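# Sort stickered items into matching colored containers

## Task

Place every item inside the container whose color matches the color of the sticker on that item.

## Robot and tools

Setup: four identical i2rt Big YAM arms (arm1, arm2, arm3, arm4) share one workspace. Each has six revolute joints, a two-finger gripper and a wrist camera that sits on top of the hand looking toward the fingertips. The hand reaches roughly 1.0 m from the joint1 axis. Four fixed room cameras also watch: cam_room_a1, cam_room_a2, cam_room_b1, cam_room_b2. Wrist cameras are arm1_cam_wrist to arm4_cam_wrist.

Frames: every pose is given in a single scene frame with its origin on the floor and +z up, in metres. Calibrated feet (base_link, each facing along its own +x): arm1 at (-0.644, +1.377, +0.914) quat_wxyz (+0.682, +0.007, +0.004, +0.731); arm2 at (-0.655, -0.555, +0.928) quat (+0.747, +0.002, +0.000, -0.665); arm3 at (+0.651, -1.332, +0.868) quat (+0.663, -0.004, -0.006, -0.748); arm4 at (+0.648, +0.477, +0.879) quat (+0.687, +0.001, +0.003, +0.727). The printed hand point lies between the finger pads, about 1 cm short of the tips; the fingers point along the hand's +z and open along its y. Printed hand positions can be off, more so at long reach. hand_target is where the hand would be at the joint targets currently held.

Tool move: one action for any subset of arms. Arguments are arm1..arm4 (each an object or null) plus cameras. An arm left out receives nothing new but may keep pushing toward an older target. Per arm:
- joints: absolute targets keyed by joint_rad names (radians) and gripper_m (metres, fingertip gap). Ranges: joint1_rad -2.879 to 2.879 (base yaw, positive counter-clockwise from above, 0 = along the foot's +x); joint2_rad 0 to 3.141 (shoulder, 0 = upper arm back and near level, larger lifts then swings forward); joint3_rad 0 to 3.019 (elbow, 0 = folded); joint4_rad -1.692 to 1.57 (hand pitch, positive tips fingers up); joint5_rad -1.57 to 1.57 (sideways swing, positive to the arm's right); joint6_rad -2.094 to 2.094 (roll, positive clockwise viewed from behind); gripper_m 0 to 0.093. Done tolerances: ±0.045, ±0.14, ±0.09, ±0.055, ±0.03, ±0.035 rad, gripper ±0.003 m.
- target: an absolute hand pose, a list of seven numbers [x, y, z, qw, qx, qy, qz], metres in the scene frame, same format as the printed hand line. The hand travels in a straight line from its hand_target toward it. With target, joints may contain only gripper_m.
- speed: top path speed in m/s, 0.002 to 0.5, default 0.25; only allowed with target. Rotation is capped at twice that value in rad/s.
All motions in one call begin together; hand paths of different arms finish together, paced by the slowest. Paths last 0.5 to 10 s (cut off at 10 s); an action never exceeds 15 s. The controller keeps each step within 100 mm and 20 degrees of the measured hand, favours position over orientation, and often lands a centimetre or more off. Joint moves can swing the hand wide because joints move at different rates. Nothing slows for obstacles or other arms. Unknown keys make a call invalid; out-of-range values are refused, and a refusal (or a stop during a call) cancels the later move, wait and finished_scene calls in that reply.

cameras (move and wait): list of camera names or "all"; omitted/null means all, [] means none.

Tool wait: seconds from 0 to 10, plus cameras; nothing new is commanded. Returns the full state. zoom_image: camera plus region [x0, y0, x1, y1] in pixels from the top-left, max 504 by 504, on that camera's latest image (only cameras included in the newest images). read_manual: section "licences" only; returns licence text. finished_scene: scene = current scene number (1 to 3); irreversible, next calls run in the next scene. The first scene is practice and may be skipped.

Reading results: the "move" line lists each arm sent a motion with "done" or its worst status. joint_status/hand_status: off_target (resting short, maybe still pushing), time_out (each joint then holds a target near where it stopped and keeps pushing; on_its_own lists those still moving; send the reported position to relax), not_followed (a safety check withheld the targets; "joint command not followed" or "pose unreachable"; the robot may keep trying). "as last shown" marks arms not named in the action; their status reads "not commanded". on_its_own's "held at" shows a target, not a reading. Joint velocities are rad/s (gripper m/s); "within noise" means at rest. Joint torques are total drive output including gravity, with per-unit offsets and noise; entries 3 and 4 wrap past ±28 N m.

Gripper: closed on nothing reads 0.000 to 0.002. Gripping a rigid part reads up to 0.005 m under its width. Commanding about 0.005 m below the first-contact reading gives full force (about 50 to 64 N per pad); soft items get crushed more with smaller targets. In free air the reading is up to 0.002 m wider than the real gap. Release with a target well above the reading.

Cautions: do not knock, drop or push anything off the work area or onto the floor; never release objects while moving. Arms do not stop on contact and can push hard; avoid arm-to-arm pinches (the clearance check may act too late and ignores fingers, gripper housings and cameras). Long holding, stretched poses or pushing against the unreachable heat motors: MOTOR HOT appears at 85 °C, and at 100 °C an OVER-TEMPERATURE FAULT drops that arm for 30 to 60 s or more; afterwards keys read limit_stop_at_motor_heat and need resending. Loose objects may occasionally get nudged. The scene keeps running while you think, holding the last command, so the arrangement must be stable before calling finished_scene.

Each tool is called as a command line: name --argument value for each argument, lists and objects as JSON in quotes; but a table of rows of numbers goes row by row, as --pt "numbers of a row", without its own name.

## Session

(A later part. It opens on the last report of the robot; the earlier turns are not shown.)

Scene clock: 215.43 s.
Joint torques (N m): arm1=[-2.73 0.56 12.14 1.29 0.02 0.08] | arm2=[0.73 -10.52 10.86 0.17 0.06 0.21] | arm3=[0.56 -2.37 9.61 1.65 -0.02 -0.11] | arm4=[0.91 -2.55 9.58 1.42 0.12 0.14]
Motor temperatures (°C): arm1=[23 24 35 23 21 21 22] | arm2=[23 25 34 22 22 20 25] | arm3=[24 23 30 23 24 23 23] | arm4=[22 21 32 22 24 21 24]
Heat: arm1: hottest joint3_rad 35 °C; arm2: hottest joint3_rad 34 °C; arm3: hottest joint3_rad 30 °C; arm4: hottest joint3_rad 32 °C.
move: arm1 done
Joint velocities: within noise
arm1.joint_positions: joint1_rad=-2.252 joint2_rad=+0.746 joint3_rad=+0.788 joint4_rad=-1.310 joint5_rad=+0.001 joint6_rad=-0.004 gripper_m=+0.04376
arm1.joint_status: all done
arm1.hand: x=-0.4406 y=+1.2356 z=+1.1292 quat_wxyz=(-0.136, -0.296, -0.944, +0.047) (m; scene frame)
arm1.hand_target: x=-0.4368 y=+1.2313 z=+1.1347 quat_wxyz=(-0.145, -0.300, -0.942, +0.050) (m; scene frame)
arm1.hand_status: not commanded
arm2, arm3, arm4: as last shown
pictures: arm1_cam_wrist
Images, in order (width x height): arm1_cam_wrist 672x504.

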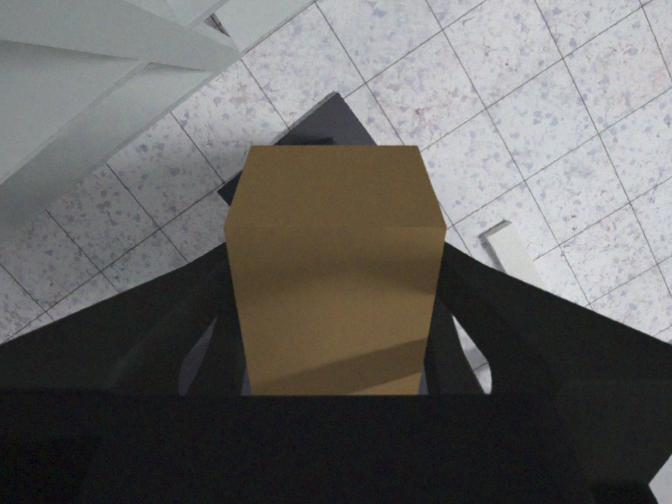

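move --arm1 '{"target":[-0.05,0.955,1.055,0,-0.304,-0.9527,0]}' --arm2 '{"target":[-0.05,-0.93,1.055,0,-0.274,-0.9617,0]}' --cameras '["arm1_cam_wrist","arm2_cam_wrist"]'

Scene clock: 223.17 s.
Joint torques (N m): arm1=[-3.14 -21.36 16.03 -0.01 -0.04 0.05] | arm2=[1.32 -23.65 15.77 0.16 0.15 0.22] | arm3=[0.5 -2.26 9.59 1.59 -0.02 -0.11] | arm4=[1.49 -2.32 9.46 1.44 0.12 0.14]
Motor temperatures (°C): arm1=[22 24 35 23 21 21 22] | arm2=[23 25 34 22 22 20 25] | arm3=[24 23 30 23 24 23 23] | arm4=[22 21 32 22 24 21 24]
Heat: arm1: hottest joint3_rad 35 °C; arm2: hottest joint3_rad 34 °C; arm3: hottest joint3_rad 30 °C; arm4: hottest joint3_rad 32 °C.
move: arm1 off_target; arm2 off_target
Joint velocities: within noise
arm1.joint_positions: joint1_rad=-2.252 joint2_rad=+2.375 joint3_rad=+2.461 joint4_rad=-1.685 joint5_rad=-0.005 joint6_rad=-0.004 gripper_m=+0.04376
arm1.joint_status: not commanded
arm1.hand: x=-0.0564 y=+0.9662 z=+1.0348 quat_wxyz=(+0.021, -0.300, -0.954, -0.006) (m; scene frame)
arm1.hand_target: x=-0.0511 y=+0.9559 z=+1.0551 quat_wxyz=(-0.002, -0.304, -0.953, +0.001) (m; scene frame)
arm1.hand_status: off_target (0.024 m and 2.5 deg from the pose sent, 0.487 m and 16.5 deg at the start; a joint's target at an end of its range on 16 of 86 steps)
arm2.joint_positions: joint1_rad=+0.895 joint2_rad=+2.286 joint3_rad=+2.280 joint4_rad=-1.583 joint5_rad=+0.000 joint6_rad=-0.012 gripper_m=+0.05314
arm2.joint_status: not commanded
arm2.hand: x=-0.0627 y=-0.9264 z=+1.0519 quat_wxyz=(+0.008, -0.270, -0.963, -0.004) (m; scene frame)
arm2.hand_target: x=-0.0507 y=-0.9295 z=+1.0549 quat_wxyz=(-0.001, -0.274, -0.962, +0.000) (m; scene frame)
arm2.hand_status: off_target (0.014 m and 1.1 deg from the pose sent, 0.397 m and 1.0 deg at the start)
arm3, arm4: as last shown
pictures: arm1_cam_wrist, arm2_cam_wrist
Images, in order (width x height): arm1_cam_wrist 672x504, arm2_cam_wrist 672x504.

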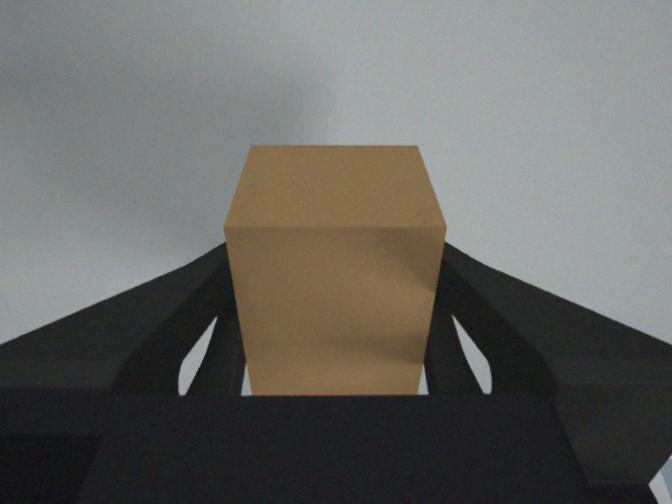

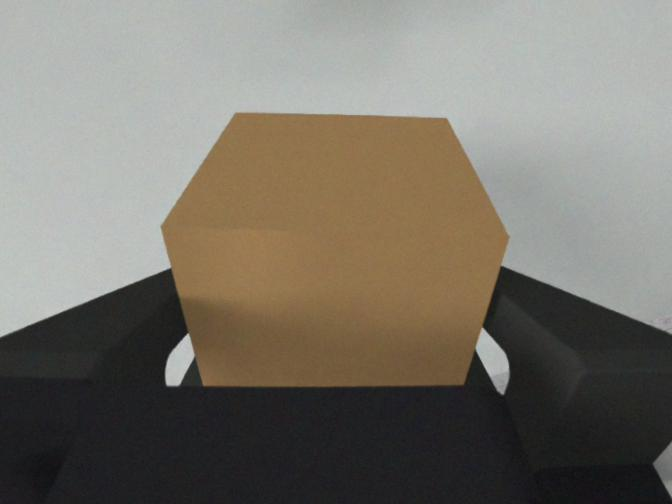

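move --arm1 '{"target":[-0.05,0.955,1.032,0,-0.304,-0.9527,0],"speed":0.1}' --arm2 '{"target":[-0.05,-0.93,1.028,0,-0.274,-0.9617,0],"speed":0.1}' --cameras '[]'

move --arm1 '{"target":[-0.05,0.955,1.022,0,-0.304,-0.9527,0],"speed":0.06}' --arm2 '{"target":[-0.05,-0.93,1.019,0,-0.274,-0.9617,0],"speed":0.06}' --cameras '[]'

Scene clock: 227.70 s.
Joint torques (N m): arm1=[-2.55 -21.01 10.56 0.8 -0.11 0.05] | arm2=[1.26 -23.36 10.47 1.33 0.16 0.21] | arm3=[0.56 -2.26 9.61 1.65 -0.02 -0.1] | arm4=[0.91 -2.32 9.59 1.29 0.11 0.14]
Motor temperatures (°C): arm1=[22 24 36 23 21 21 23] | arm2=[23 26 35 22 22 20 25] | arm3=[24 23 30 23 24 23 23] | arm4=[22 21 32 22 24 21 24]
Heat: arm1: hottest joint3_rad 36 °C; arm2: hottest joint3_rad 35 °C; arm3: hottest joint3_rad 30 °C; arm4: hottest joint3_rad 32 °C.
move: arm1 done; arm2 off_target
Joint velocities: within noise
arm1.joint_positions: joint1_rad=-2.252 joint2_rad=+2.375 joint3_rad=+2.461 joint4_rad=-1.650 joint5_rad=-0.005 joint6_rad=-0.004 gripper_m=+0.04376
arm1.joint_status: not commanded
arm1.hand: x=-0.0492 y=+0.9612 z=+1.0345 quat_wxyz=(+0.004, -0.300, -0.954, +0.000) (m; scene frame)
arm1.hand_target: x=-0.0500 y=+0.9551 z=+1.0321 quat_wxyz=(+0.000, -0.304, -0.953, +0.000) (m; scene frame)
arm1.hand_status: done (0.007 m and 0.7 deg from the pose sent, 0.013 m and 2.5 deg at the start)
arm2.joint_positions: joint1_rad=+0.895 joint2_rad=+2.286 joint3_rad=+2.280 joint4_rad=-1.543 joint5_rad=+0.000 joint6_rad=-0.012 gripper_m=+0.05314
arm2.joint_status: not commanded
arm2.hand: x=-0.0546 y=-0.9316 z=+1.0519 quat_wxyz=(-0.011, -0.270, -0.963, +0.001) (m; scene frame)
arm2.hand_target: x=-0.0507 y=-0.9295 z=+1.0282 quat_wxyz=(+0.000, -0.274, -0.962, +0.000) (m; scene frame)
arm2.hand_status: off_target (0.024 m and 1.3 deg from the pose sent, 0.027 m and 1.1 deg at the start)
arm3, arm4: as last shown
pictures: none
No camera images: "cameras" was empty.

Scene clock: 228.67 s.
Joint torques (N m): arm1=[-2.55 -21.19 10.76 0.81 -0.08 0.11] | arm2=[1.32 -23.18 9.8 1.29 0.16 0.21] | arm3=[0.62 -2.32 9.59 1.61 -0.03 -0.11] | arm4=[0.85 -2.55 9.57 1.4 0.11 0.15]
Motor temperatures (°C): arm1=[22 24 36 23 21 21 23] | arm2=[23 26 34 22 22 20 25] | arm3=[24 23 30 23 24 23 23] | arm4=[22 21 32 22 24 21 24]
Heat: arm1: hottest joint3_rad 36 °C; arm2: hottest joint3_rad 34 °C; arm3: hottest joint3_rad 30 °C; arm4: hottest joint3_rad 32 °C.
move: arm1 done; arm2 off_target
Joint velocities: within noise
arm1.joint_positions: joint1_rad=-2.252 joint2_rad=+2.375 joint3_rad=+2.428 joint4_rad=-1.621 joint5_rad=-0.005 joint6_rad=-0.004 gripper_m=+0.04376
arm1.joint_status: not commanded
arm1.hand: x=-0.0496 y=+0.9613 z=+1.0220 quat_wxyz=(+0.006, -0.300, -0.954, -0.001) (m; scene frame)
arm1.hand_target: x=-0.0500 y=+0.9551 z=+1.0221 quat_wxyz=(+0.000, -0.304, -0.953, +0.000) (m; scene frame)
arm1.hand_status: done (0.006 m and 0.9 deg from the pose sent, 0.014 m and 0.7 deg at the start)
arm2.joint_positions: joint1_rad=+0.895 joint2_rad=+2.286 joint3_rad=+2.268 joint4_rad=-1.522 joint5_rad=+0.000 joint6_rad=-0.012 gripper_m=+0.05314
arm2.joint_status: not commanded
arm2.hand: x=-0.0526 y=-0.9328 z=+1.0473 quat_wxyz=(-0.015, -0.270, -0.963, +0.003) (m; scene frame)
arm2.hand_target: x=-0.0508 y=-0.9295 z=+1.0194 quat_wxyz=(+0.000, -0.274, -0.962, +0.000) (m; scene frame)
arm2.hand_status: off_target (0.029 m and 1.9 deg from the pose sent, 0.033 m and 1.4 deg at the start)
arm3, arm4: as last shown
arm4.hand_target: x=+0.4213 y=+0.6353 z=+1.1502 quat_wxyz=(-0.087, +0.910, -0.283, -0.289) (m; scene frame)
pictures: none
No camera images: "cameras" was empty.

move --arm1 '{"target":[-0.05,0.955,1.010,0,-0.304,-0.9527,0],"speed":0.06}' --arm2 '{"target":[-0.05,-0.93,1.008,0,-0.274,-0.9617,0],"speed":0.06}' --cameras '[]'

move --arm1 '{"target":[-0.05,0.955,1.002,0,-0.304,-0.9527,0],"speed":0.06}' --arm2 '{"target":[-0.05,-0.93,1.004,0,-0.274,-0.9617,0],"speed":0.06}' --cameras '["arm1_cam_wrist","arm2_cam_wrist"]'

Scene clock: 234.83 s.
Joint torques (N m): arm1=[-2.55 -21.54 9.69 1.05 -0.03 0.07] | arm2=[1.38 -23.06 9.74 1.33 0.15 0.21] | arm3=[0.56 -2.32 9.59 1.63 -0.02 -0.1] | arm4=[0.91 -2.43 9.59 1.43 0.13 0.16]
Motor temperatures (°C): arm1=[22 24 36 23 21 21 23] | arm2=[23 26 34 22 22 20 25] | arm3=[24 23 30 23 24 23 23] | arm4=[22 21 32 22 24 21 24]
Heat: arm1: hottest joint3_rad 36 °C; arm2: hottest joint3_rad 34 °C; arm3: hottest joint3_rad 30 °C; arm4: hottest joint3_rad 32 °C.
move: arm1 done; arm2 off_target
Joint velocities: within noise
arm1.joint_positions: joint1_rad=-2.252 joint2_rad=+2.375 joint3_rad=+2.405 joint4_rad=-1.592 joint5_rad=-0.005 joint6_rad=-0.004 gripper_m=+0.04376
arm1.joint_status: not commanded
arm1.hand: x=-0.0482 y=+0.9604 z=+1.0131 quat_wxyz=(+0.003, -0.300, -0.954, +0.000) (m; scene frame)
arm1.hand_target: x=-0.0500 y=+0.9552 z=+1.0101 quat_wxyz=(+0.000, -0.304, -0.953, +0.000) (m; scene frame)
arm1.hand_status: done (0.006 m and 0.7 deg from the pose sent, 0.013 m and 0.9 deg at the start)
arm2.joint_positions: joint1_rad=+0.895 joint2_rad=+2.287 joint3_rad=+2.245 joint4_rad=-1.495 joint5_rad=+0.000 joint6_rad=-0.012 gripper_m=+0.05314
arm2.joint_status: not commanded
arm2.hand: x=-0.0521 y=-0.9331 z=+1.0381 quat_wxyz=(-0.017, -0.270, -0.963, +0.003) (m; scene frame)
arm2.hand_target: x=-0.0510 y=-0.9294 z=+1.0084 quat_wxyz=(+0.000, -0.274, -0.962, +0.000) (m; scene frame)
arm2.hand_status: off_target (0.030 m and 2.0 deg from the pose sent, 0.040 m and 1.9 deg at the start)
arm3, arm4: as last shown
pictures: none
No camera images: "cameras" was empty.

Scene clock: 235.80 s.
Joint torques (N m): arm1=[-1.85 -20.95 8.96 1.16 -0.02 0.07] | arm2=[1.32 -23 9.66 1.35 0.15 0.21] | arm3=[0.5 -2.2 9.59 1.66 -0.02 -0.11] | arm4=[1.38 -2.2 9.63 1.43 0.1 0.12]
Motor temperatures (°C): arm1=[22 24 35 23 21 21 23] | arm2=[23 26 34 22 22 20 25] | arm3=[24 23 30 23 24 23 23] | arm4=[22 21 32 22 24 21 24]
Heat: arm1: hottest joint3_rad 35 °C; arm2: hottest joint3_rad 34 °C; arm3: hottest joint3_rad 30 °C; arm4: hottest joint3_rad 32 °C.
move: arm1 off_target; arm2 off_target
Joint velocities: within noise
arm1.joint_positions: joint1_rad=-2.252 joint2_rad=+2.370 joint3_rad=+2.391 joint4_rad=-1.580 joint5_rad=-0.006 joint6_rad=-0.004 gripper_m=+0.04376
arm1.joint_status: not commanded
arm1.hand: x=-0.0482 y=+0.9605 z=+1.0121 quat_wxyz=(+0.001, -0.300, -0.954, +0.000) (m; scene frame)
arm1.hand_target: x=-0.0501 y=+0.9553 z=+1.0019 quat_wxyz=(+0.000, -0.304, -0.953, +0.000) (m; scene frame)
arm1.hand_status: off_target (0.012 m and 0.6 deg from the pose sent, 0.012 m and 0.7 deg at the start)
arm2.joint_positions: joint1_rad=+0.895 joint2_rad=+2.287 joint3_rad=+2.238 joint4_rad=-1.486 joint5_rad=+0.000 joint6_rad=-0.012 gripper_m=+0.05314
arm2.joint_status: not commanded
arm2.hand: x=-0.0518 y=-0.9333 z=+1.0353 quat_wxyz=(-0.018, -0.270, -0.963, +0.004) (m; scene frame)
arm2.hand_target: x=-0.0510 y=-0.9294 z=+1.0045 quat_wxyz=(+0.000, -0.274, -0.962, +0.000) (m; scene frame)
arm2.hand_status: off_target (0.032 m and 2.1 deg from the pose sent, 0.034 m and 2.0 deg at the start)
arm3.joint_positions: joint1_rad=-1.959 joint2_rad=+0.649 joint3_rad=+0.801 joint4_rad=-1.132 joint5_rad=+0.001 joint6_rad=+0.005 gripper_m=+0.09306
arm3.joint_status: not commanded
arm3.hand: x=+0.4102 y=-1.1931 z=+1.1326 quat_wxyz=(+0.067, -0.926, +0.245, +0.280) (m; scene frame)
arm3.hand_target: x=+0.4106 y=-1.1903 z=+1.1357 quat_wxyz=(+0.071, -0.923, +0.247, +0.288) (m; scene frame)
arm3.hand_status: not commanded
arm4: as last shown
pictures: arm1_cam_wrist, arm2_cam_wrist
Images, in order (width x height): arm1_cam_wrist 672x504, arm2_cam_wrist 672x504.

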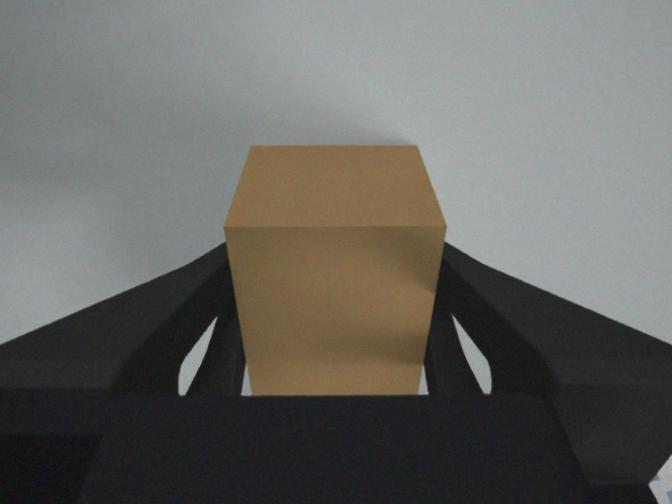

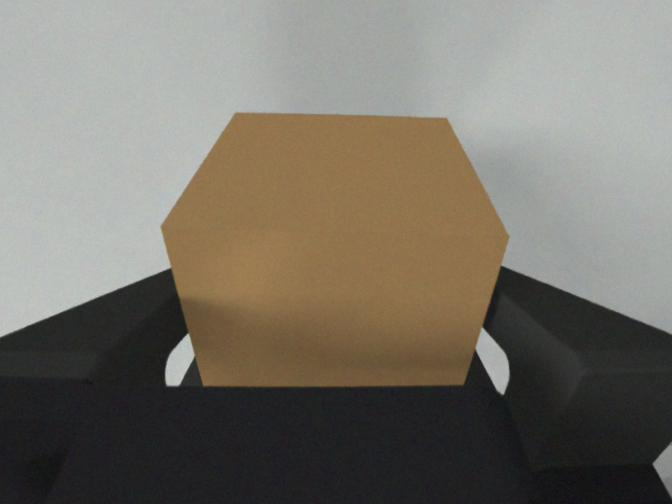

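move --arm1 '{"target":[-0.05,0.955,0.994,0,-0.304,-0.9527,0],"speed":0.06}' --arm2 '{"target":[-0.05,-0.93,0.992,0,-0.274,-0.9617,0],"speed":0.06}' --cameras '[]'

Scene clock: 239.90 s.
Joint torques (N m): arm1=[-3.19 -20.72 8.83 1.4 0 0.06] | arm2=[1.38 -23.12 9.76 1.33 0.13 0.21] | arm3=[0.62 -2.32 9.62 1.66 -0.02 -0.11] | arm4=[0.85 -2.32 9.61 1.47 0.1 0.19]
Motor temperatures (°C): arm1=[22 25 35 23 21 21 23] | arm2=[23 26 34 22 22 20 25] | arm3=[24 23 30 23 24 23 23] | arm4=[22 21 33 22 24 21 24]
Heat: arm1: hottest joint3_rad 35 °C; arm2: hottest joint3_rad 34 °C; arm3: hottest joint3_rad 30 °C; arm4: hottest joint3_rad 33 °C.
move: arm1 off_target; arm2 off_target
Joint velocities: within noise
arm1.joint_positions: joint1_rad=-2.252 joint2_rad=+2.360 joint3_rad=+2.373 joint4_rad=-1.564 joint5_rad=-0.006 joint6_rad=-0.004 gripper_m=+0.04376
arm1.joint_status: not commanded
arm1.hand: x=-0.0483 y=+0.9606 z=+1.0120 quat_wxyz=(-0.003, -0.299, -0.954, +0.001) (m; scene frame)
arm1.hand_target: x=-0.0503 y=+0.9554 z=+0.9941 quat_wxyz=(+0.000, -0.304, -0.953, +0.000) (m; scene frame)
arm1.hand_status: off_target (0.019 m and 0.6 deg from the pose sent, 0.019 m and 0.5 deg at the start)
arm2.joint_positions: joint1_rad=+0.895 joint2_rad=+2.294 joint3_rad=+2.214 joint4_rad=-1.458 joint5_rad=+0.000 joint6_rad=-0.012 gripper_m=+0.05314
arm2.joint_status: not commanded
arm2.hand: x=-0.0515 y=-0.9334 z=+1.0215 quat_wxyz=(-0.016, -0.270, -0.963, +0.003) (m; scene frame)
arm2.hand_target: x=-0.0509 y=-0.9295 z=+0.9925 quat_wxyz=(+0.000, -0.274, -0.962, +0.000) (m; scene frame)
arm2.hand_status: off_target (0.030 m and 2.0 deg from the pose sent, 0.044 m and 2.1 deg at the start)
arm3: as last shown
arm4.joint_positions: joint1_rad=+0.910 joint2_rad=+0.651 joint3_rad=+0.794 joint4_rad=-1.134 joint5_rad=-0.001 joint6_rad=-0.011 gripper_m=+0.09311
arm4.joint_status: not commanded
arm4.hand: x=+0.4234 y=+0.6344 z=+1.1425 quat_wxyz=(-0.084, +0.916, -0.281, -0.274) (m; scene frame)
arm4.hand_target: x=+0.4213 y=+0.6353 z=+1.1502 quat_wxyz=(-0.087, +0.910, -0.283, -0.289) (m; scene frame)
arm4.hand_status: not commanded
pictures: none
No camera images: "cameras" was empty.

move --arm1 '{"target":[-0.048,0.957,1.004,0,-0.304,-0.9527,0],"speed":0.1}' --arm2 '{"target":[-0.05,-0.93,0.984,0,-0.274,-0.9617,0],"speed":0.06}' --cameras '[]'

move --arm1 '{"joints":{"gripper_m":0.088}}' --arm2 '{"target":[-0.05,-0.93,0.976,0,-0.274,-0.9617,0],"speed":0.06}' --cameras '["arm1_cam_wrist"]'

Scene clock: 246.57 s.
Joint torques (N m): arm1=[-2.61 -19.84 11.47 0.43 -0.02 0.13] | arm2=[1.26 -23.12 9.68 1.35 0.15 0.21] | arm3=[0.62 -2.26 9.63 1.68 -0.02 -0.11] | arm4=[0.97 -2.14 9.48 1.33 0.12 0.12]
Motor temperatures (°C): arm1=[22 26 34 23 21 21 23] | arm2=[23 27 33 22 22 20 25] | arm3=[24 23 30 23 24 23 23] | arm4=[22 21 33 22 24 21 24]
Heat: arm1: hottest joint3_rad 34 °C; arm2: hottest joint3_rad 33 °C; arm3: hottest joint3_rad 30 °C; arm4: hottest joint3_rad 33 °C.
move: arm1 done; arm2 off_target
Joint velocities: within noise
arm1.joint_positions: joint1_rad=-2.252 joint2_rad=+2.360 joint3_rad=+2.373 joint4_rad=-1.564 joint5_rad=-0.006 joint6_rad=-0.004 gripper_m=+0.04376
arm1.joint_status: not commanded
arm1.hand: x=-0.0483 y=+0.9606 z=+1.0120 quat_wxyz=(-0.003, -0.299, -0.954, +0.001) (m; scene frame)
arm1.hand_target: x=-0.0481 y=+0.9572 z=+1.0039 quat_wxyz=(+0.000, -0.304, -0.953, +0.000) (m; scene frame)
arm1.hand_status: done (0.009 m and 0.6 deg from the pose sent, 0.009 m and 0.6 deg at the start)
arm2.joint_positions: joint1_rad=+0.895 joint2_rad=+2.297 joint3_rad=+2.201 joint4_rad=-1.441 joint5_rad=+0.000 joint6_rad=-0.012 gripper_m=+0.05314
arm2.joint_status: not commanded
arm2.hand: x=-0.0511 y=-0.9336 z=+1.0146 quat_wxyz=(-0.017, -0.270, -0.963, +0.003) (m; scene frame)
arm2.hand_target: x=-0.0510 y=-0.9294 z=+0.9846 quat_wxyz=(+0.000, -0.274, -0.962, +0.000) (m; scene frame)
arm2.hand_status: off_target (0.031 m and 2.0 deg from the pose sent, 0.038 m and 2.0 deg at the start)
arm3, arm4: as last shown
pictures: none
No camera images: "cameras" was empty.

Scene clock: 247.53 s.
Joint torques (N m): arm1=[-2.02 -20.66 11.6 0.42 -0.01 0.1] | arm2=[1.32 -22.83 9.22 1.5 0.14 0.2] | arm3=[0.62 -2.32 9.62 1.62 -0.02 -0.11] | arm4=[1.03 -2.37 9.65 1.44 0.09 0.16]
Motor temperatures (°C): arm1=[22 26 34 23 21 21 23] | arm2=[23 27 33 22 22 20 25] | arm3=[24 23 30 23 24 23 23] | arm4=[22 21 33 22 24 21 24]
Heat: arm1: hottest joint3_rad 34 °C; arm2: hottest joint3_rad 33 °C; arm3: hottest joint3_rad 30 °C; arm4: hottest joint3_rad 33 °C.
move: arm1 done; arm2 off_target
Joint velocities: within noise
arm1.joint_positions: joint1_rad=-2.252 joint2_rad=+2.364 joint3_rad=+2.373 joint4_rad=-1.564 joint5_rad=-0.006 joint6_rad=-0.004 gripper_m=+0.08797
arm1.joint_status: all done
arm1.hand: x=-0.0484 y=+0.9606 z=+1.0091 quat_wxyz=(-0.001, -0.299, -0.954, +0.001) (m; scene frame)
arm1.hand_target: x=-0.0481 y=+0.9572 z=+1.0039 quat_wxyz=(+0.000, -0.304, -0.953, +0.000) (m; scene frame)
arm1.hand_status: not commanded
arm2.joint_positions: joint1_rad=+0.895 joint2_rad=+2.297 joint3_rad=+2.192 joint4_rad=-1.427 joint5_rad=+0.000 joint6_rad=-0.012 gripper_m=+0.05314
arm2.joint_status: not commanded
arm2.hand: x=-0.0503 y=-0.9342 z=+1.0113 quat_wxyz=(-0.020, -0.270, -0.963, +0.004) (m; scene frame)
arm2.hand_target: x=-0.0512 y=-0.9293 z=+0.9769 quat_wxyz=(+0.000, -0.274, -0.962, +0.000) (m; scene frame)
arm2.hand_status: off_target (0.036 m and 2.3 deg from the pose sent, 0.039 m and 2.1 deg at the start)
arm3, arm4: as last shown
pictures: arm1_cam_wrist
Images, in order (width x height): arm1_cam_wrist 672x504.

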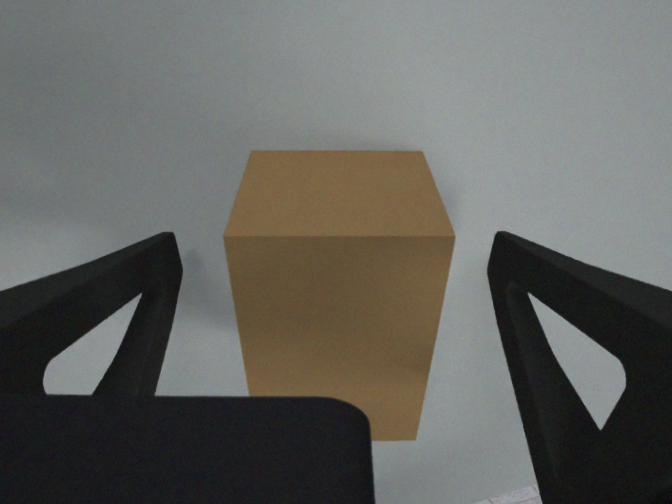

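move --arm1 '{"target":[-0.075,0.977,1.11,-0.083,-0.303,-0.949,0.0265],"speed":0.15}' --arm2 '{"target":[-0.05,-0.93,0.966,0,-0.274,-0.9617,0],"speed":0.06}' --cameras '["arm1_cam_wrist","arm2_cam_wrist"]'

Scene clock: 254.93 s.
Joint torques (N m): arm1=[-1.79 -18.9 10.85 1.28 0.04 0.06] | arm2=[1.26 -22.53 7.99 2.21 0.14 0.21] | arm3=[0.62 -2.37 9.57 1.61 -0.02 -0.11] | arm4=[1.26 -2.43 9.54 1.42 0.13 0.15]
Motor temperatures (°C): arm1=[21 27 34 23 21 21 22] | arm2=[23 27 32 22 22 20 25] | arm3=[24 23 30 23 24 23 23] | arm4=[22 21 33 22 24 21 24]
Heat: arm1: hottest joint3_rad 34 °C; arm2: hottest joint3_rad 32 °C; arm3: hottest joint3_rad 30 °C; arm4: hottest joint3_rad 33 °C.
move: arm1 done; arm2 off_target
Joint velocities: within noise
arm1.joint_positions: joint1_rad=-2.253 joint2_rad=+2.083 joint3_rad=+2.126 joint4_rad=-1.444 joint5_rad=-0.008 joint6_rad=-0.002 gripper_m=+0.08797
arm1.joint_status: not commanded
arm1.hand: x=-0.0761 y=+0.9805 z=+1.1053 quat_wxyz=(-0.074, -0.299, -0.951, +0.023) (m; scene frame)
arm1.hand_target: x=-0.0751 y=+0.9770 z=+1.1102 quat_wxyz=(-0.083, -0.303, -0.949, +0.026) (m; scene frame)
arm1.hand_status: done (0.006 m and 1.2 deg from the pose sent, 0.105 m and 9.9 deg at the start)
arm2.joint_positions: joint1_rad=+0.895 joint2_rad=+2.297 joint3_rad=+2.188 joint4_rad=-1.422 joint5_rad=+0.000 joint6_rad=-0.012 gripper_m=+0.05314
arm2.joint_status: not commanded
arm2.hand: x=-0.0503 y=-0.9341 z=+1.0099 quat_wxyz=(-0.020, -0.270, -0.963, +0.004) (m; scene frame)
arm2.hand_target: x=-0.0518 y=-0.9289 z=+0.9673 quat_wxyz=(+0.000, -0.274, -0.962, +0.000) (m; scene frame)
arm2.hand_status: off_target (0.044 m and 2.4 deg from the pose sent, 0.045 m and 2.3 deg at the start)
arm3, arm4: as last shown
pictures: arm1_cam_wrist, arm2_cam_wrist
Images, in order (width x height): arm1_cam_wrist 672x504, arm2_cam_wrist 672x504.

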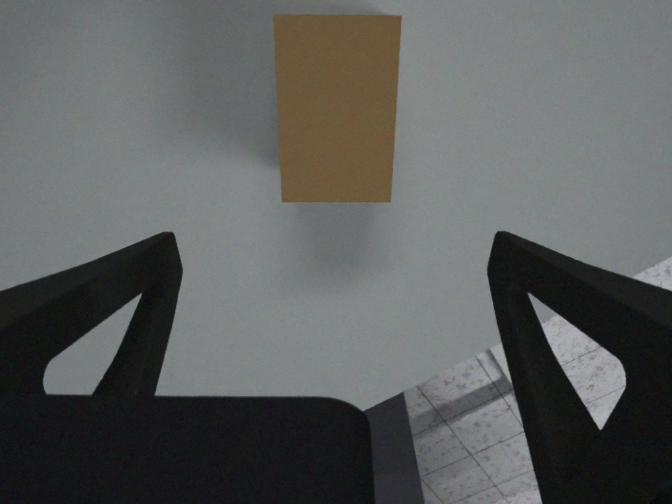

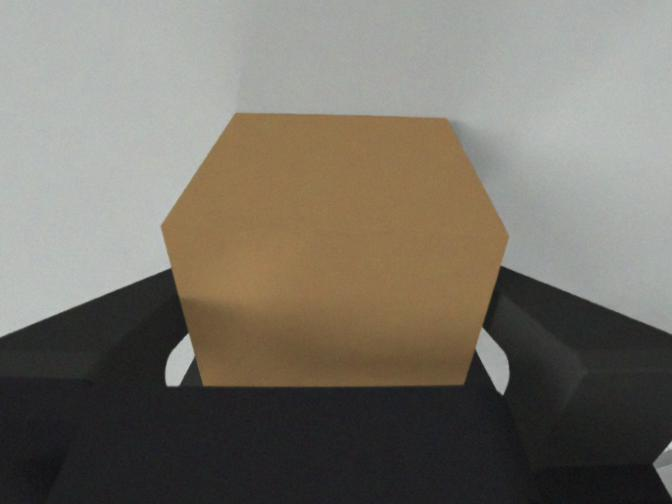

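move --arm1 '{"target":[-0.383,1.192,1.13,-0.118,-0.298,-0.946,0.043]}' --arm2 '{"target":[-0.050,-0.931,0.988,0,-0.274,-0.9617,0],"speed":0.1}' --arm4 '{"target":[-0.02,0.945,1.12,-0.0715,0.9269,-0.2869,-0.2311]}' --cameras '[]'

move --arm2 '{"joints":{"gripper_m":0.088}}' --cameras '["arm2_cam_wrist","arm4_cam_wrist"]'

Scene clock: 269.70 s.
Joint torques (N m): arm1=[-2.2 -2.96 11.25 0.51 0.07 -0.06] | arm2=[1.26 -22.83 12.07 0.1 0.15 0.19] | arm3=[0.67 -2.14 9.57 1.63 -0.02 -0.11] | arm4=[0.67 -25.64 12.62 0.46 0.11 0.06]
Motor temperatures (°C): arm1=[21 27 34 23 21 21 22] | arm2=[23 27 32 22 22 20 25] | arm3=[24 23 30 23 24 23 23] | arm4=[22 22 34 22 24 21 24]
Heat: arm1: hottest joint3_rad 34 °C; arm2: hottest joint3_rad 32 °C; arm3: hottest joint3_rad 30 °C; arm4: hottest joint3_rad 34 °C.
move: arm1 done; arm2 off_target; arm4 done
Joint velocities: within noise
arm1.joint_positions: joint1_rad=-2.253 joint2_rad=+0.990 joint3_rad=+0.918 joint4_rad=-1.226 joint5_rad=+0.000 joint6_rad=-0.002 gripper_m=+0.08797
arm1.joint_status: not commanded
arm1.hand: x=-0.3806 y=+1.1934 z=+1.1294 quat_wxyz=(-0.121, -0.298, -0.946, +0.042) (m; scene frame)
arm1.hand_target: x=-0.3830 y=+1.1920 z=+1.1299 quat_wxyz=(-0.118, -0.298, -0.946, +0.043) (m; scene frame)
arm1.hand_status: done (0.003 m and 0.4 deg from the pose sent, 0.374 m and 5.6 deg at the start)
arm2.joint_positions: joint1_rad=+0.895 joint2_rad=+2.295 joint3_rad=+2.184 joint4_rad=-1.420 joint5_rad=+0.000 joint6_rad=-0.012 gripper_m=+0.05314
arm2.joint_status: not commanded
arm2.hand: x=-0.0508 y=-0.9338 z=+1.0093 quat_wxyz=(-0.020, -0.270, -0.963, +0.004) (m; scene frame)
arm2.hand_target: x=-0.0505 y=-0.9307 z=+0.9884 quat_wxyz=(-0.001, -0.274, -0.962, +0.000) (m; scene frame)
arm2.hand_status: off_target (0.022 m and 2.3 deg from the pose sent, 0.022 m and 2.3 deg at the start)
arm3: as last shown
arm4.joint_positions: joint1_rad=+0.910 joint2_rad=+2.293 joint3_rad=+2.520 joint4_rad=-1.322 joint5_rad=-0.001 joint6_rad=-0.011 gripper_m=+0.09311
arm4.joint_status: not commanded
arm4.hand: x=-0.0156 y=+0.9373 z=+1.1182 quat_wxyz=(-0.069, +0.929, -0.285, -0.227) (m; scene frame)
arm4.hand_target: x=-0.0195 y=+0.9447 z=+1.1199 quat_wxyz=(-0.072, +0.927, -0.287, -0.232) (m; scene frame)
arm4.hand_status: done (0.009 m and 0.7 deg from the pose sent, 0.542 m and 5.3 deg at the start)
pictures: none
No camera images: "cameras" was empty.

Scene clock: 270.43 s.
Joint torques (N m): arm1=[-2.49 -3.14 11.15 0.66 0.1 -0.03] | arm2=[0.85 -23.12 12.01 0.32 0.14 0.19] | arm3=[0.56 -2.26 9.61 1.66 -0.02 -0.11] | arm4=[0.79 -25.64 12.81 0.47 0.13 0.1]
Motor temperatures (°C): arm1=[21 27 34 23 21 21 22] | arm2=[23 27 32 22 22 20 25] | arm3=[24 23 30 23 24 23 23] | arm4=[22 22 34 22 24 21 24]
Heat: arm1: hottest joint3_rad 34 °C; arm2: hottest joint3_rad 32 °C; arm3: hottest joint3_rad 30 °C; arm4: hottest joint3_rad 34 °C.
move: arm2 done
Joint velocities: within noise
arm1, arm3, arm4: as last shown
arm2.joint_positions: joint1_rad=+0.900 joint2_rad=+2.298 joint3_rad=+2.184 joint4_rad=-1.426 joint5_rad=+0.000 joint6_rad=-0.011 gripper_m=+0.08793
arm2.joint_status: all done
arm2.hand: x=-0.0503 y=-0.9300 z=+1.0069 quat_wxyz=(-0.015, -0.268, -0.963, +0.003) (m; scene frame)
arm2.hand_target: x=-0.0505 y=-0.9306 z=+0.9884 quat_wxyz=(-0.001, -0.274, -0.962, +0.000) (m; scene frame)
arm2.hand_status: not commanded
arm4.joint_positions: joint1_rad=+0.910 joint2_rad=+2.293 joint3_rad=+2.520 joint4_rad=-1.323 joint5_rad=-0.001 joint6_rad=-0.011 gripper_m=+0.09311
arm4.hand: x=-0.0156 y=+0.9373 z=+1.1182 quat_wxyz=(-0.069, +0.929, -0.285, -0.226) (m; scene frame)
pictures: arm2_cam_wrist, arm4_cam_wrist
Images, in order (width x height): arm2_cam_wrist 672x504, arm4_cam_wrist 672x504.

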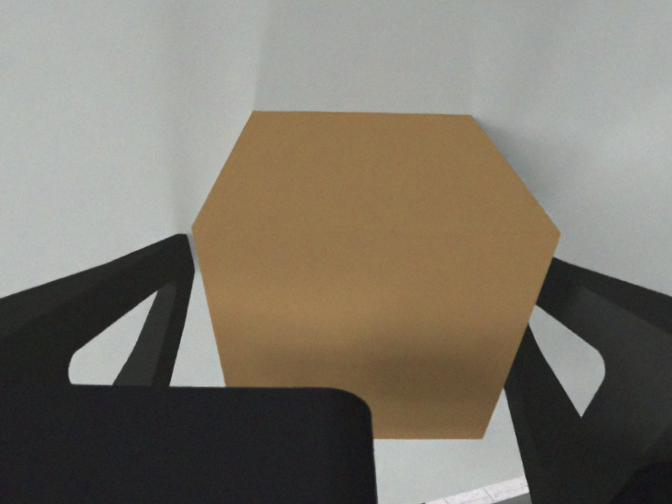

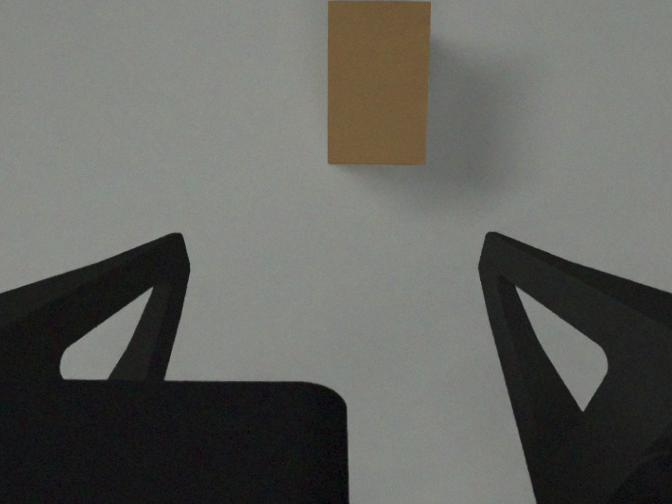

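move --arm2 '{"target":[-0.078,-0.913,1.11,-0.084,-0.273,-0.958,0.024],"speed":0.15}' --arm4 '{"target":[-0.027,0.973,1.065,-0.077,0.923,-0.298,-0.230],"speed":0.15}' --cameras '["arm2_cam_wrist","arm4_cam_wrist"]'

Scene clock: 294.50 s.
Joint torques (N m): arm1=[-2.02 -2.78 11.03 0.61 0.07 0.01] | arm2=[0.97 -23.36 9.87 1.69 0.12 0.2] | arm3=[0.62 -2.26 9.65 1.65 -0.03 -0.11] | arm4=[0.38 -26.05 11.06 1.13 0.2 0.05]
Motor temperatures (°C): arm1=[21 26 35 23 21 21 22] | arm2=[23 29 34 22 22 20 24] | arm3=[24 23 30 23 24 23 23] | arm4=[22 23 41 22 24 21 24]
Heat: arm1: hottest joint3_rad 35 °C; arm2: hottest joint3_rad 34 °C; arm3: hottest joint3_rad 30 °C; arm4: hottest joint3_rad 41 °C.
move: arm2 done; arm4 off_target
Joint velocities: within noise
arm1, arm3: as last shown
arm2.joint_positions: joint1_rad=+0.900 joint2_rad=+2.039 joint3_rad=+2.022 joint4_rad=-1.377 joint5_rad=+0.001 joint6_rad=-0.011 gripper_m=+0.08793
arm2.joint_status: not commanded
arm2.hand: x=-0.0785 y=-0.9132 z=+1.1174 quat_wxyz=(-0.085, -0.267, -0.960, +0.023) (m; scene frame)
arm2.hand_target: x=-0.0780 y=-0.9129 z=+1.1102 quat_wxyz=(-0.084, -0.273, -0.958, +0.024) (m; scene frame)
arm2.hand_status: done (0.007 m and 0.7 deg from the pose sent, 0.108 m and 8.3 deg at the start)
arm4.joint_positions: joint1_rad=+0.889 joint2_rad=+2.359 joint3_rad=+2.520 joint4_rad=-1.256 joint5_rad=+0.004 joint6_rad=-0.011 gripper_m=+0.09311
arm4.joint_status: not commanded
arm4.hand: x=-0.0217 y=+0.9637 z=+1.0731 quat_wxyz=(-0.073, +0.926, -0.295, -0.225) (m; scene frame)
arm4.hand_target: x=-0.0265 y=+0.9726 z=+1.0649 quat_wxyz=(-0.077, +0.923, -0.298, -0.230) (m; scene frame)
arm4.hand_status: off_target (0.013 m and 0.8 deg from the pose sent, 0.065 m and 2.0 deg at the start)
pictures: arm2_cam_wrist, arm4_cam_wrist
Images, in order (width x height): arm2_cam_wrist 672x504, arm4_cam_wrist 672x504.

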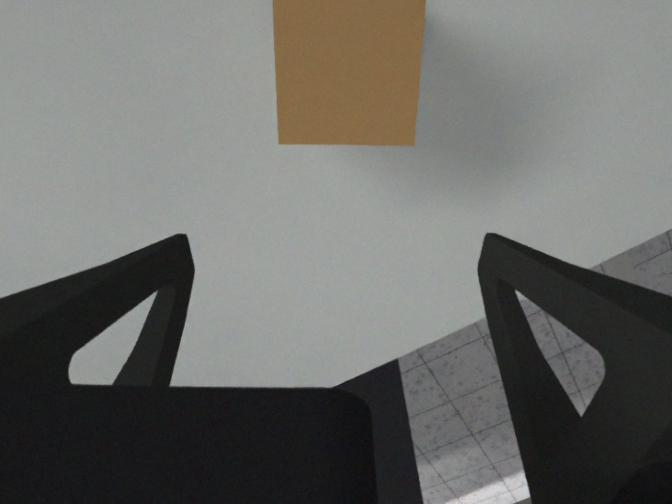

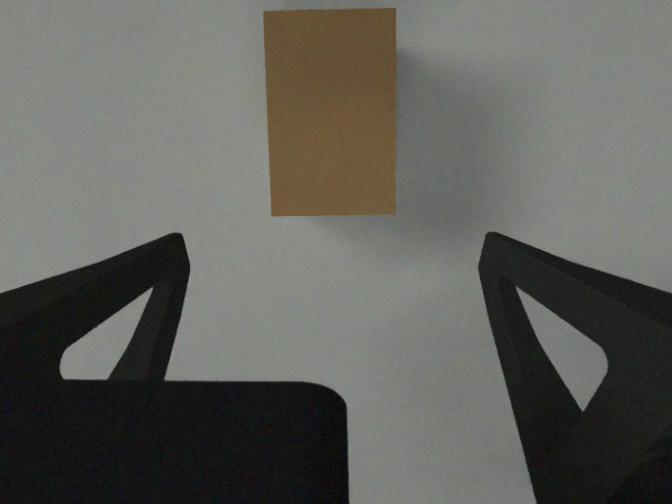

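move --arm2 '{"target":[-0.388,-0.723,1.13,-0.118,-0.272,-0.954,0.036]}' --arm3 '{"target":[-0.026,-0.943,1.10,-0.0587,0.9413,-0.2356,-0.2347]}' --arm4 '{"target":[-0.048,0.984,1.003,-0.077,0.923,-0.298,-0.230],"speed":0.1}' --cameras '["arm3_cam_wrist","arm4_cam_wrist"]'

Scene clock: 306.13 s.
Joint torques (N m): arm1=[-2.02 -2.84 11.25 0.54 0.08 -0.06] | arm2=[0.91 -6.59 10.04 0.8 0.15 0.19] | arm3=[0.85 -24.82 14.34 0.5 -0.07 -0.11] | arm4=[1.03 -26.05 12.51 1.25 0.15 0.09]
Motor temperatures (°C): arm1=[21 25 35 23 21 21 22] | arm2=[23 28 33 22 22 20 24] | arm3=[24 23 30 23 24 23 23] | arm4=[22 24 41 22 24 21 24]
Heat: arm1: hottest joint3_rad 35 °C; arm2: hottest joint3_rad 33 °C; arm3: hottest joint3_rad 30 °C; arm4: hottest joint3_rad 41 °C.
move: arm2 done; arm3 off_target; arm4 off_target
Joint velocities: within noise
arm1: as last shown
arm2.joint_positions: joint1_rad=+0.900 joint2_rad=+1.003 joint3_rad=+0.896 joint4_rad=-1.190 joint5_rad=+0.005 joint6_rad=-0.011 gripper_m=+0.08793
arm2.joint_status: not commanded
arm2.hand: x=-0.3827 y=-0.7261 z=+1.1369 quat_wxyz=(-0.131, -0.266, -0.954, +0.039) (m; scene frame)
arm2.hand_target: x=-0.3880 y=-0.7230 z=+1.1300 quat_wxyz=(-0.118, -0.272, -0.954, +0.036) (m; scene frame)
arm2.hand_status: done (0.009 m and 1.6 deg from the pose sent, 0.363 m and 4.1 deg at the start)
arm3.joint_positions: joint1_rad=-1.959 joint2_rad=+2.120 joint3_rad=+2.176 joint4_rad=-1.168 joint5_rad=+0.000 joint6_rad=-0.022 gripper_m=+0.09306
arm3.joint_status: not commanded
arm3.hand: x=-0.0194 y=-0.9542 z=+1.0808 quat_wxyz=(+0.053, -0.946, +0.236, +0.217) (m; scene frame)
arm3.hand_target: x=-0.0250 y=-0.9437 z=+1.1000 quat_wxyz=(+0.059, -0.941, +0.235, +0.235) (m; scene frame)
arm3.hand_status: off_target (0.023 m and 2.1 deg from the pose sent, 0.504 m and 5.6 deg at the start)
arm4.joint_positions: joint1_rad=+0.889 joint2_rad=+2.445 joint3_rad=+2.522 joint4_rad=-1.180 joint5_rad=+0.007 joint6_rad=-0.011 gripper_m=+0.09310
arm4.joint_status: not commanded
arm4.hand: x=-0.0375 y=+0.9754 z=+1.0119 quat_wxyz=(-0.074, +0.927, -0.296, -0.221) (m; scene frame)
arm4.hand_target: x=-0.0470 y=+0.9833 z=+1.0031 quat_wxyz=(-0.077, +0.923, -0.298, -0.231) (m; scene frame)
arm4.hand_status: off_target (0.016 m and 1.3 deg from the pose sent, 0.078 m and 0.8 deg at the start)
pictures: arm3_cam_wrist, arm4_cam_wrist
Images, in order (width x height): arm3_cam_wrist 672x504, arm4_cam_wrist 672x504.

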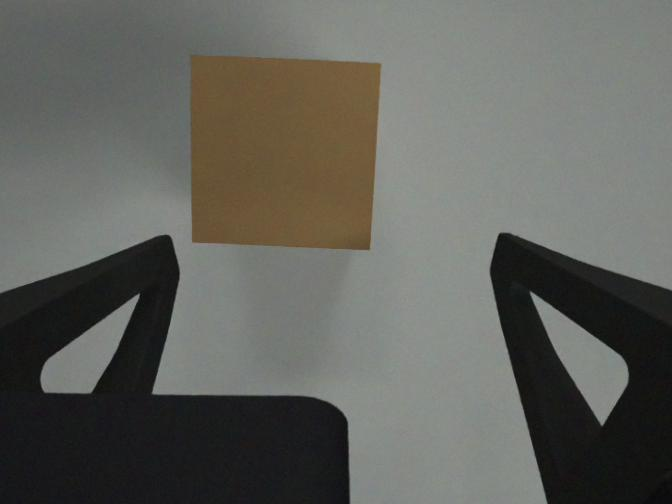

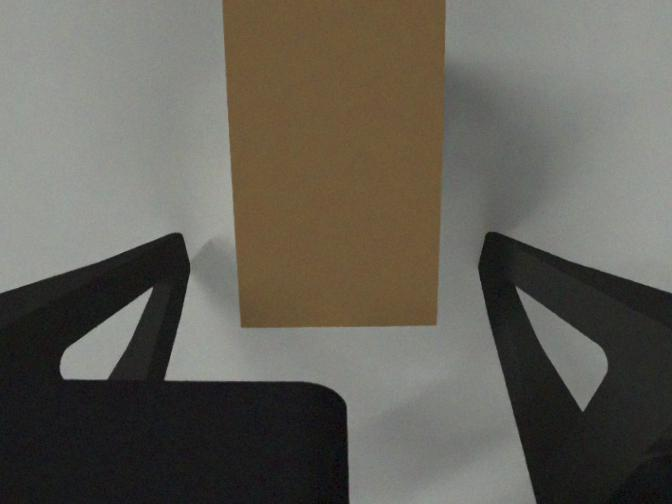

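move --arm3 '{"target":[-0.056,-0.946,1.088,-0.0587,0.9413,-0.2356,-0.2347],"speed":0.15}' --arm4 '{"target":[-0.062,0.993,1.001,-0.077,0.923,-0.298,-0.230],"speed":0.08}' --cameras '["arm3_cam_wrist","arm4_cam_wrist"]'

Scene clock: 323.37 s.
Joint torques (N m): arm1=[-2.08 -3.25 11.17 0.58 0.08 -0.06] | arm2=[1.03 -6.48 10.07 0.8 0.15 0.19] | arm3=[2.61 -25.41 14.37 0.55 0.11 0.03] | arm4=[0.97 -27.75 12.85 0.5 0.16 0.11]
Motor temperatures (°C): arm1=[21 25 35 23 21 21 22] | arm2=[23 27 32 22 22 20 24] | arm3=[24 24 33 23 24 23 23] | arm4=[22 27 40 22 24 21 24]
Heat: arm1: hottest joint3_rad 35 °C; arm2: hottest joint3_rad 32 °C; arm3: hottest joint3_rad 33 °C; arm4: hottest joint3_rad 40 °C.
move: arm3 off_target; arm4 off_target
Joint velocities: within noise
arm1, arm2: as last shown
arm3.joint_positions: joint1_rad=-1.959 joint2_rad=+2.212 joint3_rad=+2.311 joint4_rad=-1.207 joint5_rad=+0.006 joint6_rad=-0.016 gripper_m=+0.09306
arm3.joint_status: not commanded
arm3.hand: x=-0.0408 y=-0.9412 z=+1.0722 quat_wxyz=(+0.056, -0.944, +0.240, +0.219) (m; scene frame)
arm3.hand_target: x=-0.0549 y=-0.9466 z=+1.0880 quat_wxyz=(+0.059, -0.941, +0.235, +0.235) (m; scene frame)
arm3.hand_status: off_target (0.022 m and 2.0 deg from the pose sent, 0.038 m and 2.1 deg at the start)
arm4.joint_positions: joint1_rad=+0.889 joint2_rad=+2.608 joint3_rad=+2.828 joint4_rad=-1.295 joint5_rad=+0.008 joint6_rad=-0.011 gripper_m=+0.09310
arm4.joint_status: not commanded
arm4.hand: x=-0.0574 y=+0.9900 z=+1.0124 quat_wxyz=(-0.078, +0.923, -0.295, -0.234) (m; scene frame)
arm4.hand_target: x=-0.0611 y=+0.9923 z=+1.0009 quat_wxyz=(-0.078, +0.922, -0.298, -0.233) (m; scene frame)
arm4.hand_status: off_target (0.013 m and 0.6 deg from the pose sent, 0.032 m and 1.3 deg at the start)
pictures: arm3_cam_wrist, arm4_cam_wrist
Images, in order (width x height): arm3_cam_wrist 672x504, arm4_cam_wrist 672x504.

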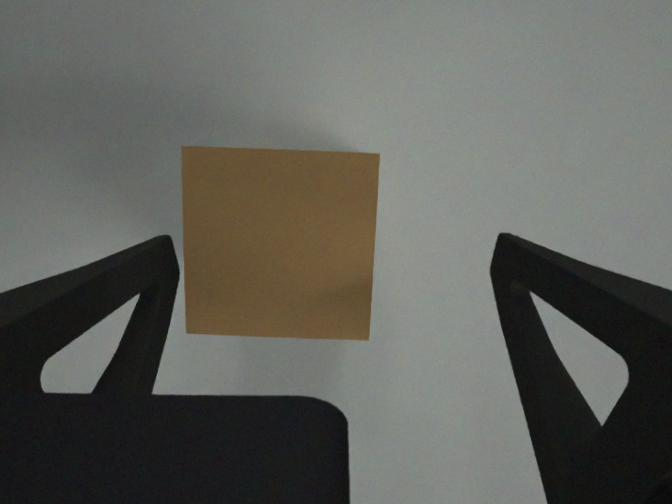

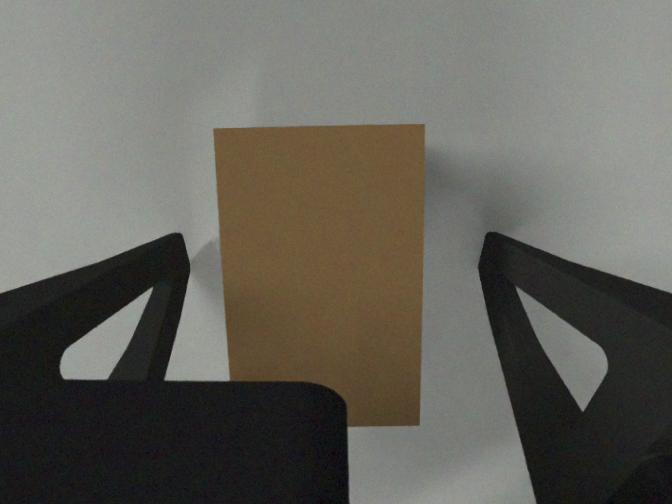

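move --arm3 '{"joints":{"joint1_rad":-1.922}}' --arm4 '{"joints":{"gripper_m":0.034}}' --cameras '["arm3_cam_wrist","arm4_cam_wrist"]'

Scene clock: 328.07 s.
Joint torques (N m): arm1=[-2.49 -3.08 11.3 0.51 0.12 -0.06] | arm2=[0.85 -6.53 10.07 0.8 0.15 0.2] | arm3=[1.9 -25.58 14.42 0.57 0.1 0.02] | arm4=[1.38 -27.05 12.81 0.39 0.1 0.1]
Motor temperatures (°C): arm1=[21 25 35 23 21 21 22] | arm2=[23 27 32 22 22 20 24] | arm3=[24 24 33 23 24 23 23] | arm4=[22 28 41 22 24 21 24]
Heat: arm1: hottest joint3_rad 35 °C; arm2: hottest joint3_rad 32 °C; arm3: hottest joint3_rad 33 °C; arm4: hottest joint3_rad 41 °C.
move: arm3 done; arm4 off_target
Joint velocities: within noise
arm1, arm2: as last shown
arm3.joint_positions: joint1_rad=-1.929 joint2_rad=+2.212 joint3_rad=+2.311 joint4_rad=-1.207 joint5_rad=+0.006 joint6_rad=-0.016 gripper_m=+0.09306
arm3.joint_status: all done
arm3.hand: x=-0.0522 y=-0.9621 z=+1.0725 quat_wxyz=(+0.053, -0.948, +0.226, +0.220) (m; scene frame)
arm3.hand_target: x=-0.0631 y=-0.9621 z=+1.0882 quat_wxyz=(+0.056, -0.944, +0.225, +0.236) (m; scene frame)
arm3.hand_status: not commanded
arm4.joint_positions: joint1_rad=+0.889 joint2_rad=+2.609 joint3_rad=+2.829 joint4_rad=-1.295 joint5_rad=+0.009 joint6_rad=-0.011 gripper_m=+0.04448
arm4.joint_status: gripper_m off_target (ended at +0.04450, target +0.03400)
arm4.hand: x=-0.0574 y=+0.9901 z=+1.0121 quat_wxyz=(-0.079, +0.923, -0.295, -0.233) (m; scene frame)
arm4.hand_target: x=-0.0611 y=+0.9923 z=+1.0008 quat_wxyz=(-0.078, +0.922, -0.298, -0.233) (m; scene frame)
arm4.hand_status: not commanded
pictures: arm3_cam_wrist, arm4_cam_wrist
Images, in order (width x height): arm3_cam_wrist 672x504, arm4_cam_wrist 672x504.

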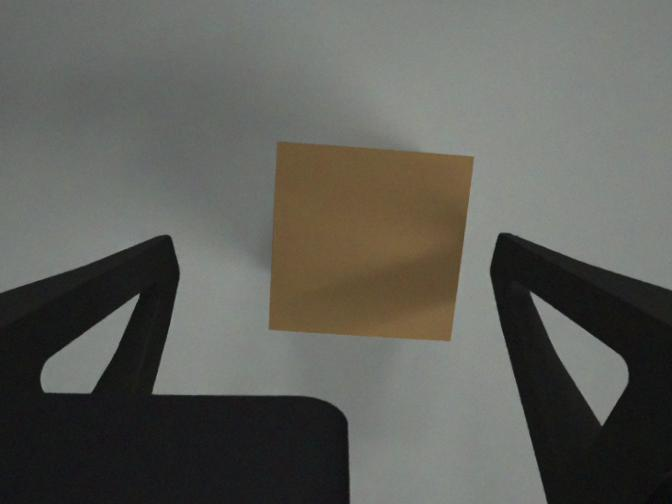

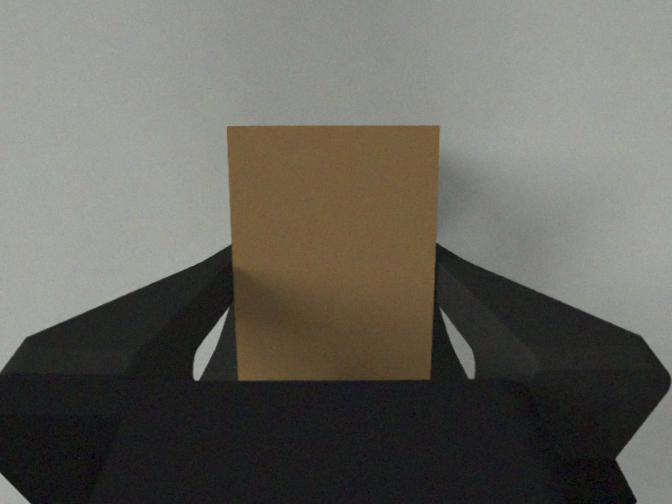

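move --arm3 '{"joints":{"joint1_rad":-1.949}}' --arm4 '{"target":[-0.035,0.968,1.09,-0.077,0.923,-0.298,-0.230],"speed":0.12}' --cameras '[]'

move --arm3 '{"target":[-0.0575,-0.953,1.042,-0.0534,0.9443,-0.2233,-0.2355],"speed":0.08}' --arm4 '{"target":[0.02,0.93,1.11,-0.077,0.923,-0.298,-0.230],"speed":0.2}' --cameras '["arm3_cam_wrist","arm4_cam_wrist"]'

Scene clock: 342.67 s.
Joint torques (N m): arm1=[-2.2 -3.55 11.11 0.54 0.11 -0.01] | arm2=[0.79 -6.77 10.09 0.8 0.15 0.19] | arm3=[0.44 -25.47 14.39 0.55 0.09 0.02] | arm4=[1.79 -31.03 8.94 0.46 0.21 0.14]
Motor temperatures (°C): arm1=[21 25 36 23 21 21 22] | arm2=[23 26 31 22 22 20 23] | arm3=[24 24 35 23 24 23 23] | arm4=[22 29 44 22 24 21 25]
Heat: arm1: hottest joint3_rad 36 °C; arm2: hottest joint3_rad 31 °C; arm3: hottest joint3_rad 35 °C; arm4: hottest joint3_rad 44 °C.
move: arm3 done; arm4 off_target
Joint velocities: within noise
arm1, arm2: as last shown
arm3.joint_positions: joint1_rad=-1.935 joint2_rad=+2.212 joint3_rad=+2.311 joint4_rad=-1.207 joint5_rad=+0.006 joint6_rad=-0.016 gripper_m=+0.09306
arm3.joint_status: all done
arm3.hand: x=-0.0499 y=-0.9578 z=+1.0724 quat_wxyz=(+0.053, -0.947, +0.229, +0.219) (m; scene frame)
arm3.hand_target: x=-0.0530 y=-0.9430 z=+1.0879 quat_wxyz=(+0.059, -0.940, +0.238, +0.235) (m; scene frame)
arm3.hand_status: not commanded
arm4.joint_positions: joint1_rad=+0.889 joint2_rad=+2.492 joint3_rad=+2.787 joint4_rad=-1.382 joint5_rad=+0.009 joint6_rad=-0.011 gripper_m=+0.04448
arm4.joint_status: not commanded
arm4.hand: x=-0.0344 y=+0.9741 z=+1.0798 quat_wxyz=(-0.077, +0.925, -0.295, -0.228) (m; scene frame)
arm4.hand_target: x=-0.0350 y=+0.9680 z=+1.0900 quat_wxyz=(-0.077, +0.923, -0.298, -0.230) (m; scene frame)
arm4.hand_status: off_target (0.012 m and 0.4 deg from the pose sent, 0.084 m and 0.5 deg at the start)
pictures: none
No camera images: "cameras" was empty.

Scene clock: 344.03 s.
Joint torques (N m): arm1=[-2.14 -2.61 11.21 0.62 0.11 -0.09] | arm2=[0.85 -6.59 10.07 0.79 0.15 0.19] | arm3=[1.32 -26.7 9.32 1.55 -0.08 -0.12] | arm4=[1.03 -26.05 9.28 1.37 0.17 0.15]
Motor temperatures (°C): arm1=[21 24 36 23 21 21 22] | arm2=[23 26 31 22 22 20 23] | arm3=[24 24 35 23 24 23 23] | arm4=[22 29 43 22 24 21 25]
Heat: arm1: hottest joint3_rad 36 °C; arm2: hottest joint3_rad 31 °C; arm3: hottest joint3_rad 35 °C; arm4: hottest joint3_rad 43 °C.
move: arm3 done; arm4 done
Joint velocities: within noise
arm1, arm2: as last shown
arm3.joint_positions: joint1_rad=-1.935 joint2_rad=+2.212 joint3_rad=+2.228 joint4_rad=-1.101 joint5_rad=-0.003 joint6_rad=-0.019 gripper_m=+0.09306
arm3.joint_status: not commanded
arm3.hand: x=-0.0566 y=-0.9565 z=+1.0432 quat_wxyz=(+0.052, -0.945, +0.226, +0.231) (m; scene frame)
arm3.hand_target: x=-0.0574 y=-0.9530 z=+1.0419 quat_wxyz=(+0.053, -0.944, +0.223, +0.235) (m; scene frame)
arm3.hand_status: done (0.004 m and 0.6 deg from the pose sent, 0.032 m and 2.0 deg at the start)
arm4.joint_positions: joint1_rad=+0.889 joint2_rad=+2.127 joint3_rad=+2.198 joint4_rad=-1.177 joint5_rad=+0.009 joint6_rad=-0.011 gripper_m=+0.04448
arm4.joint_status: not commanded
arm4.hand: x=+0.0254 y=+0.9311 z=+1.1043 quat_wxyz=(-0.074, +0.927, -0.296, -0.219) (m; scene frame)
arm4.hand_target: x=+0.0201 y=+0.9299 z=+1.1101 quat_wxyz=(-0.077, +0.923, -0.298, -0.230) (m; scene frame)
arm4.hand_status: done (0.008 m and 1.4 deg from the pose sent, 0.076 m and 0.4 deg at the start)
pictures: arm3_cam_wrist, arm4_cam_wrist
Images, in order (width x height): arm3_cam_wrist 672x504, arm4_cam_wrist 672x504.

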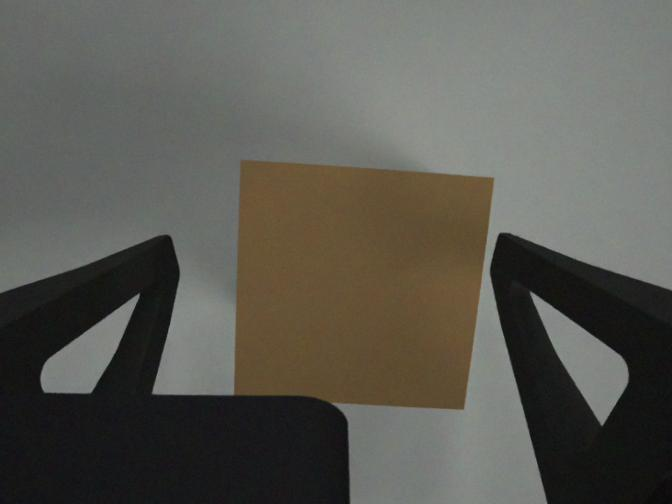

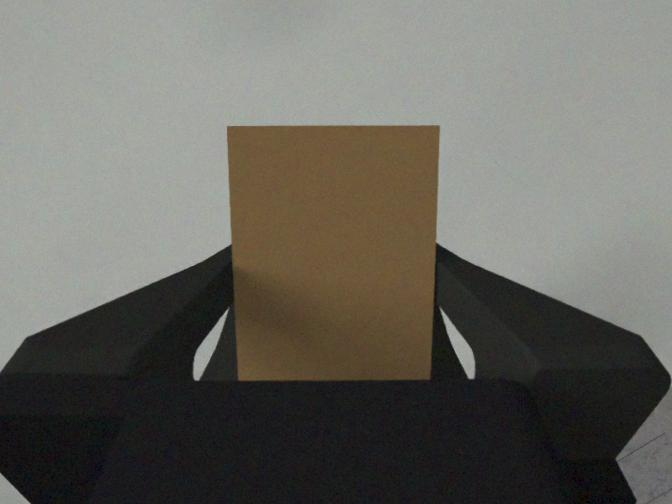

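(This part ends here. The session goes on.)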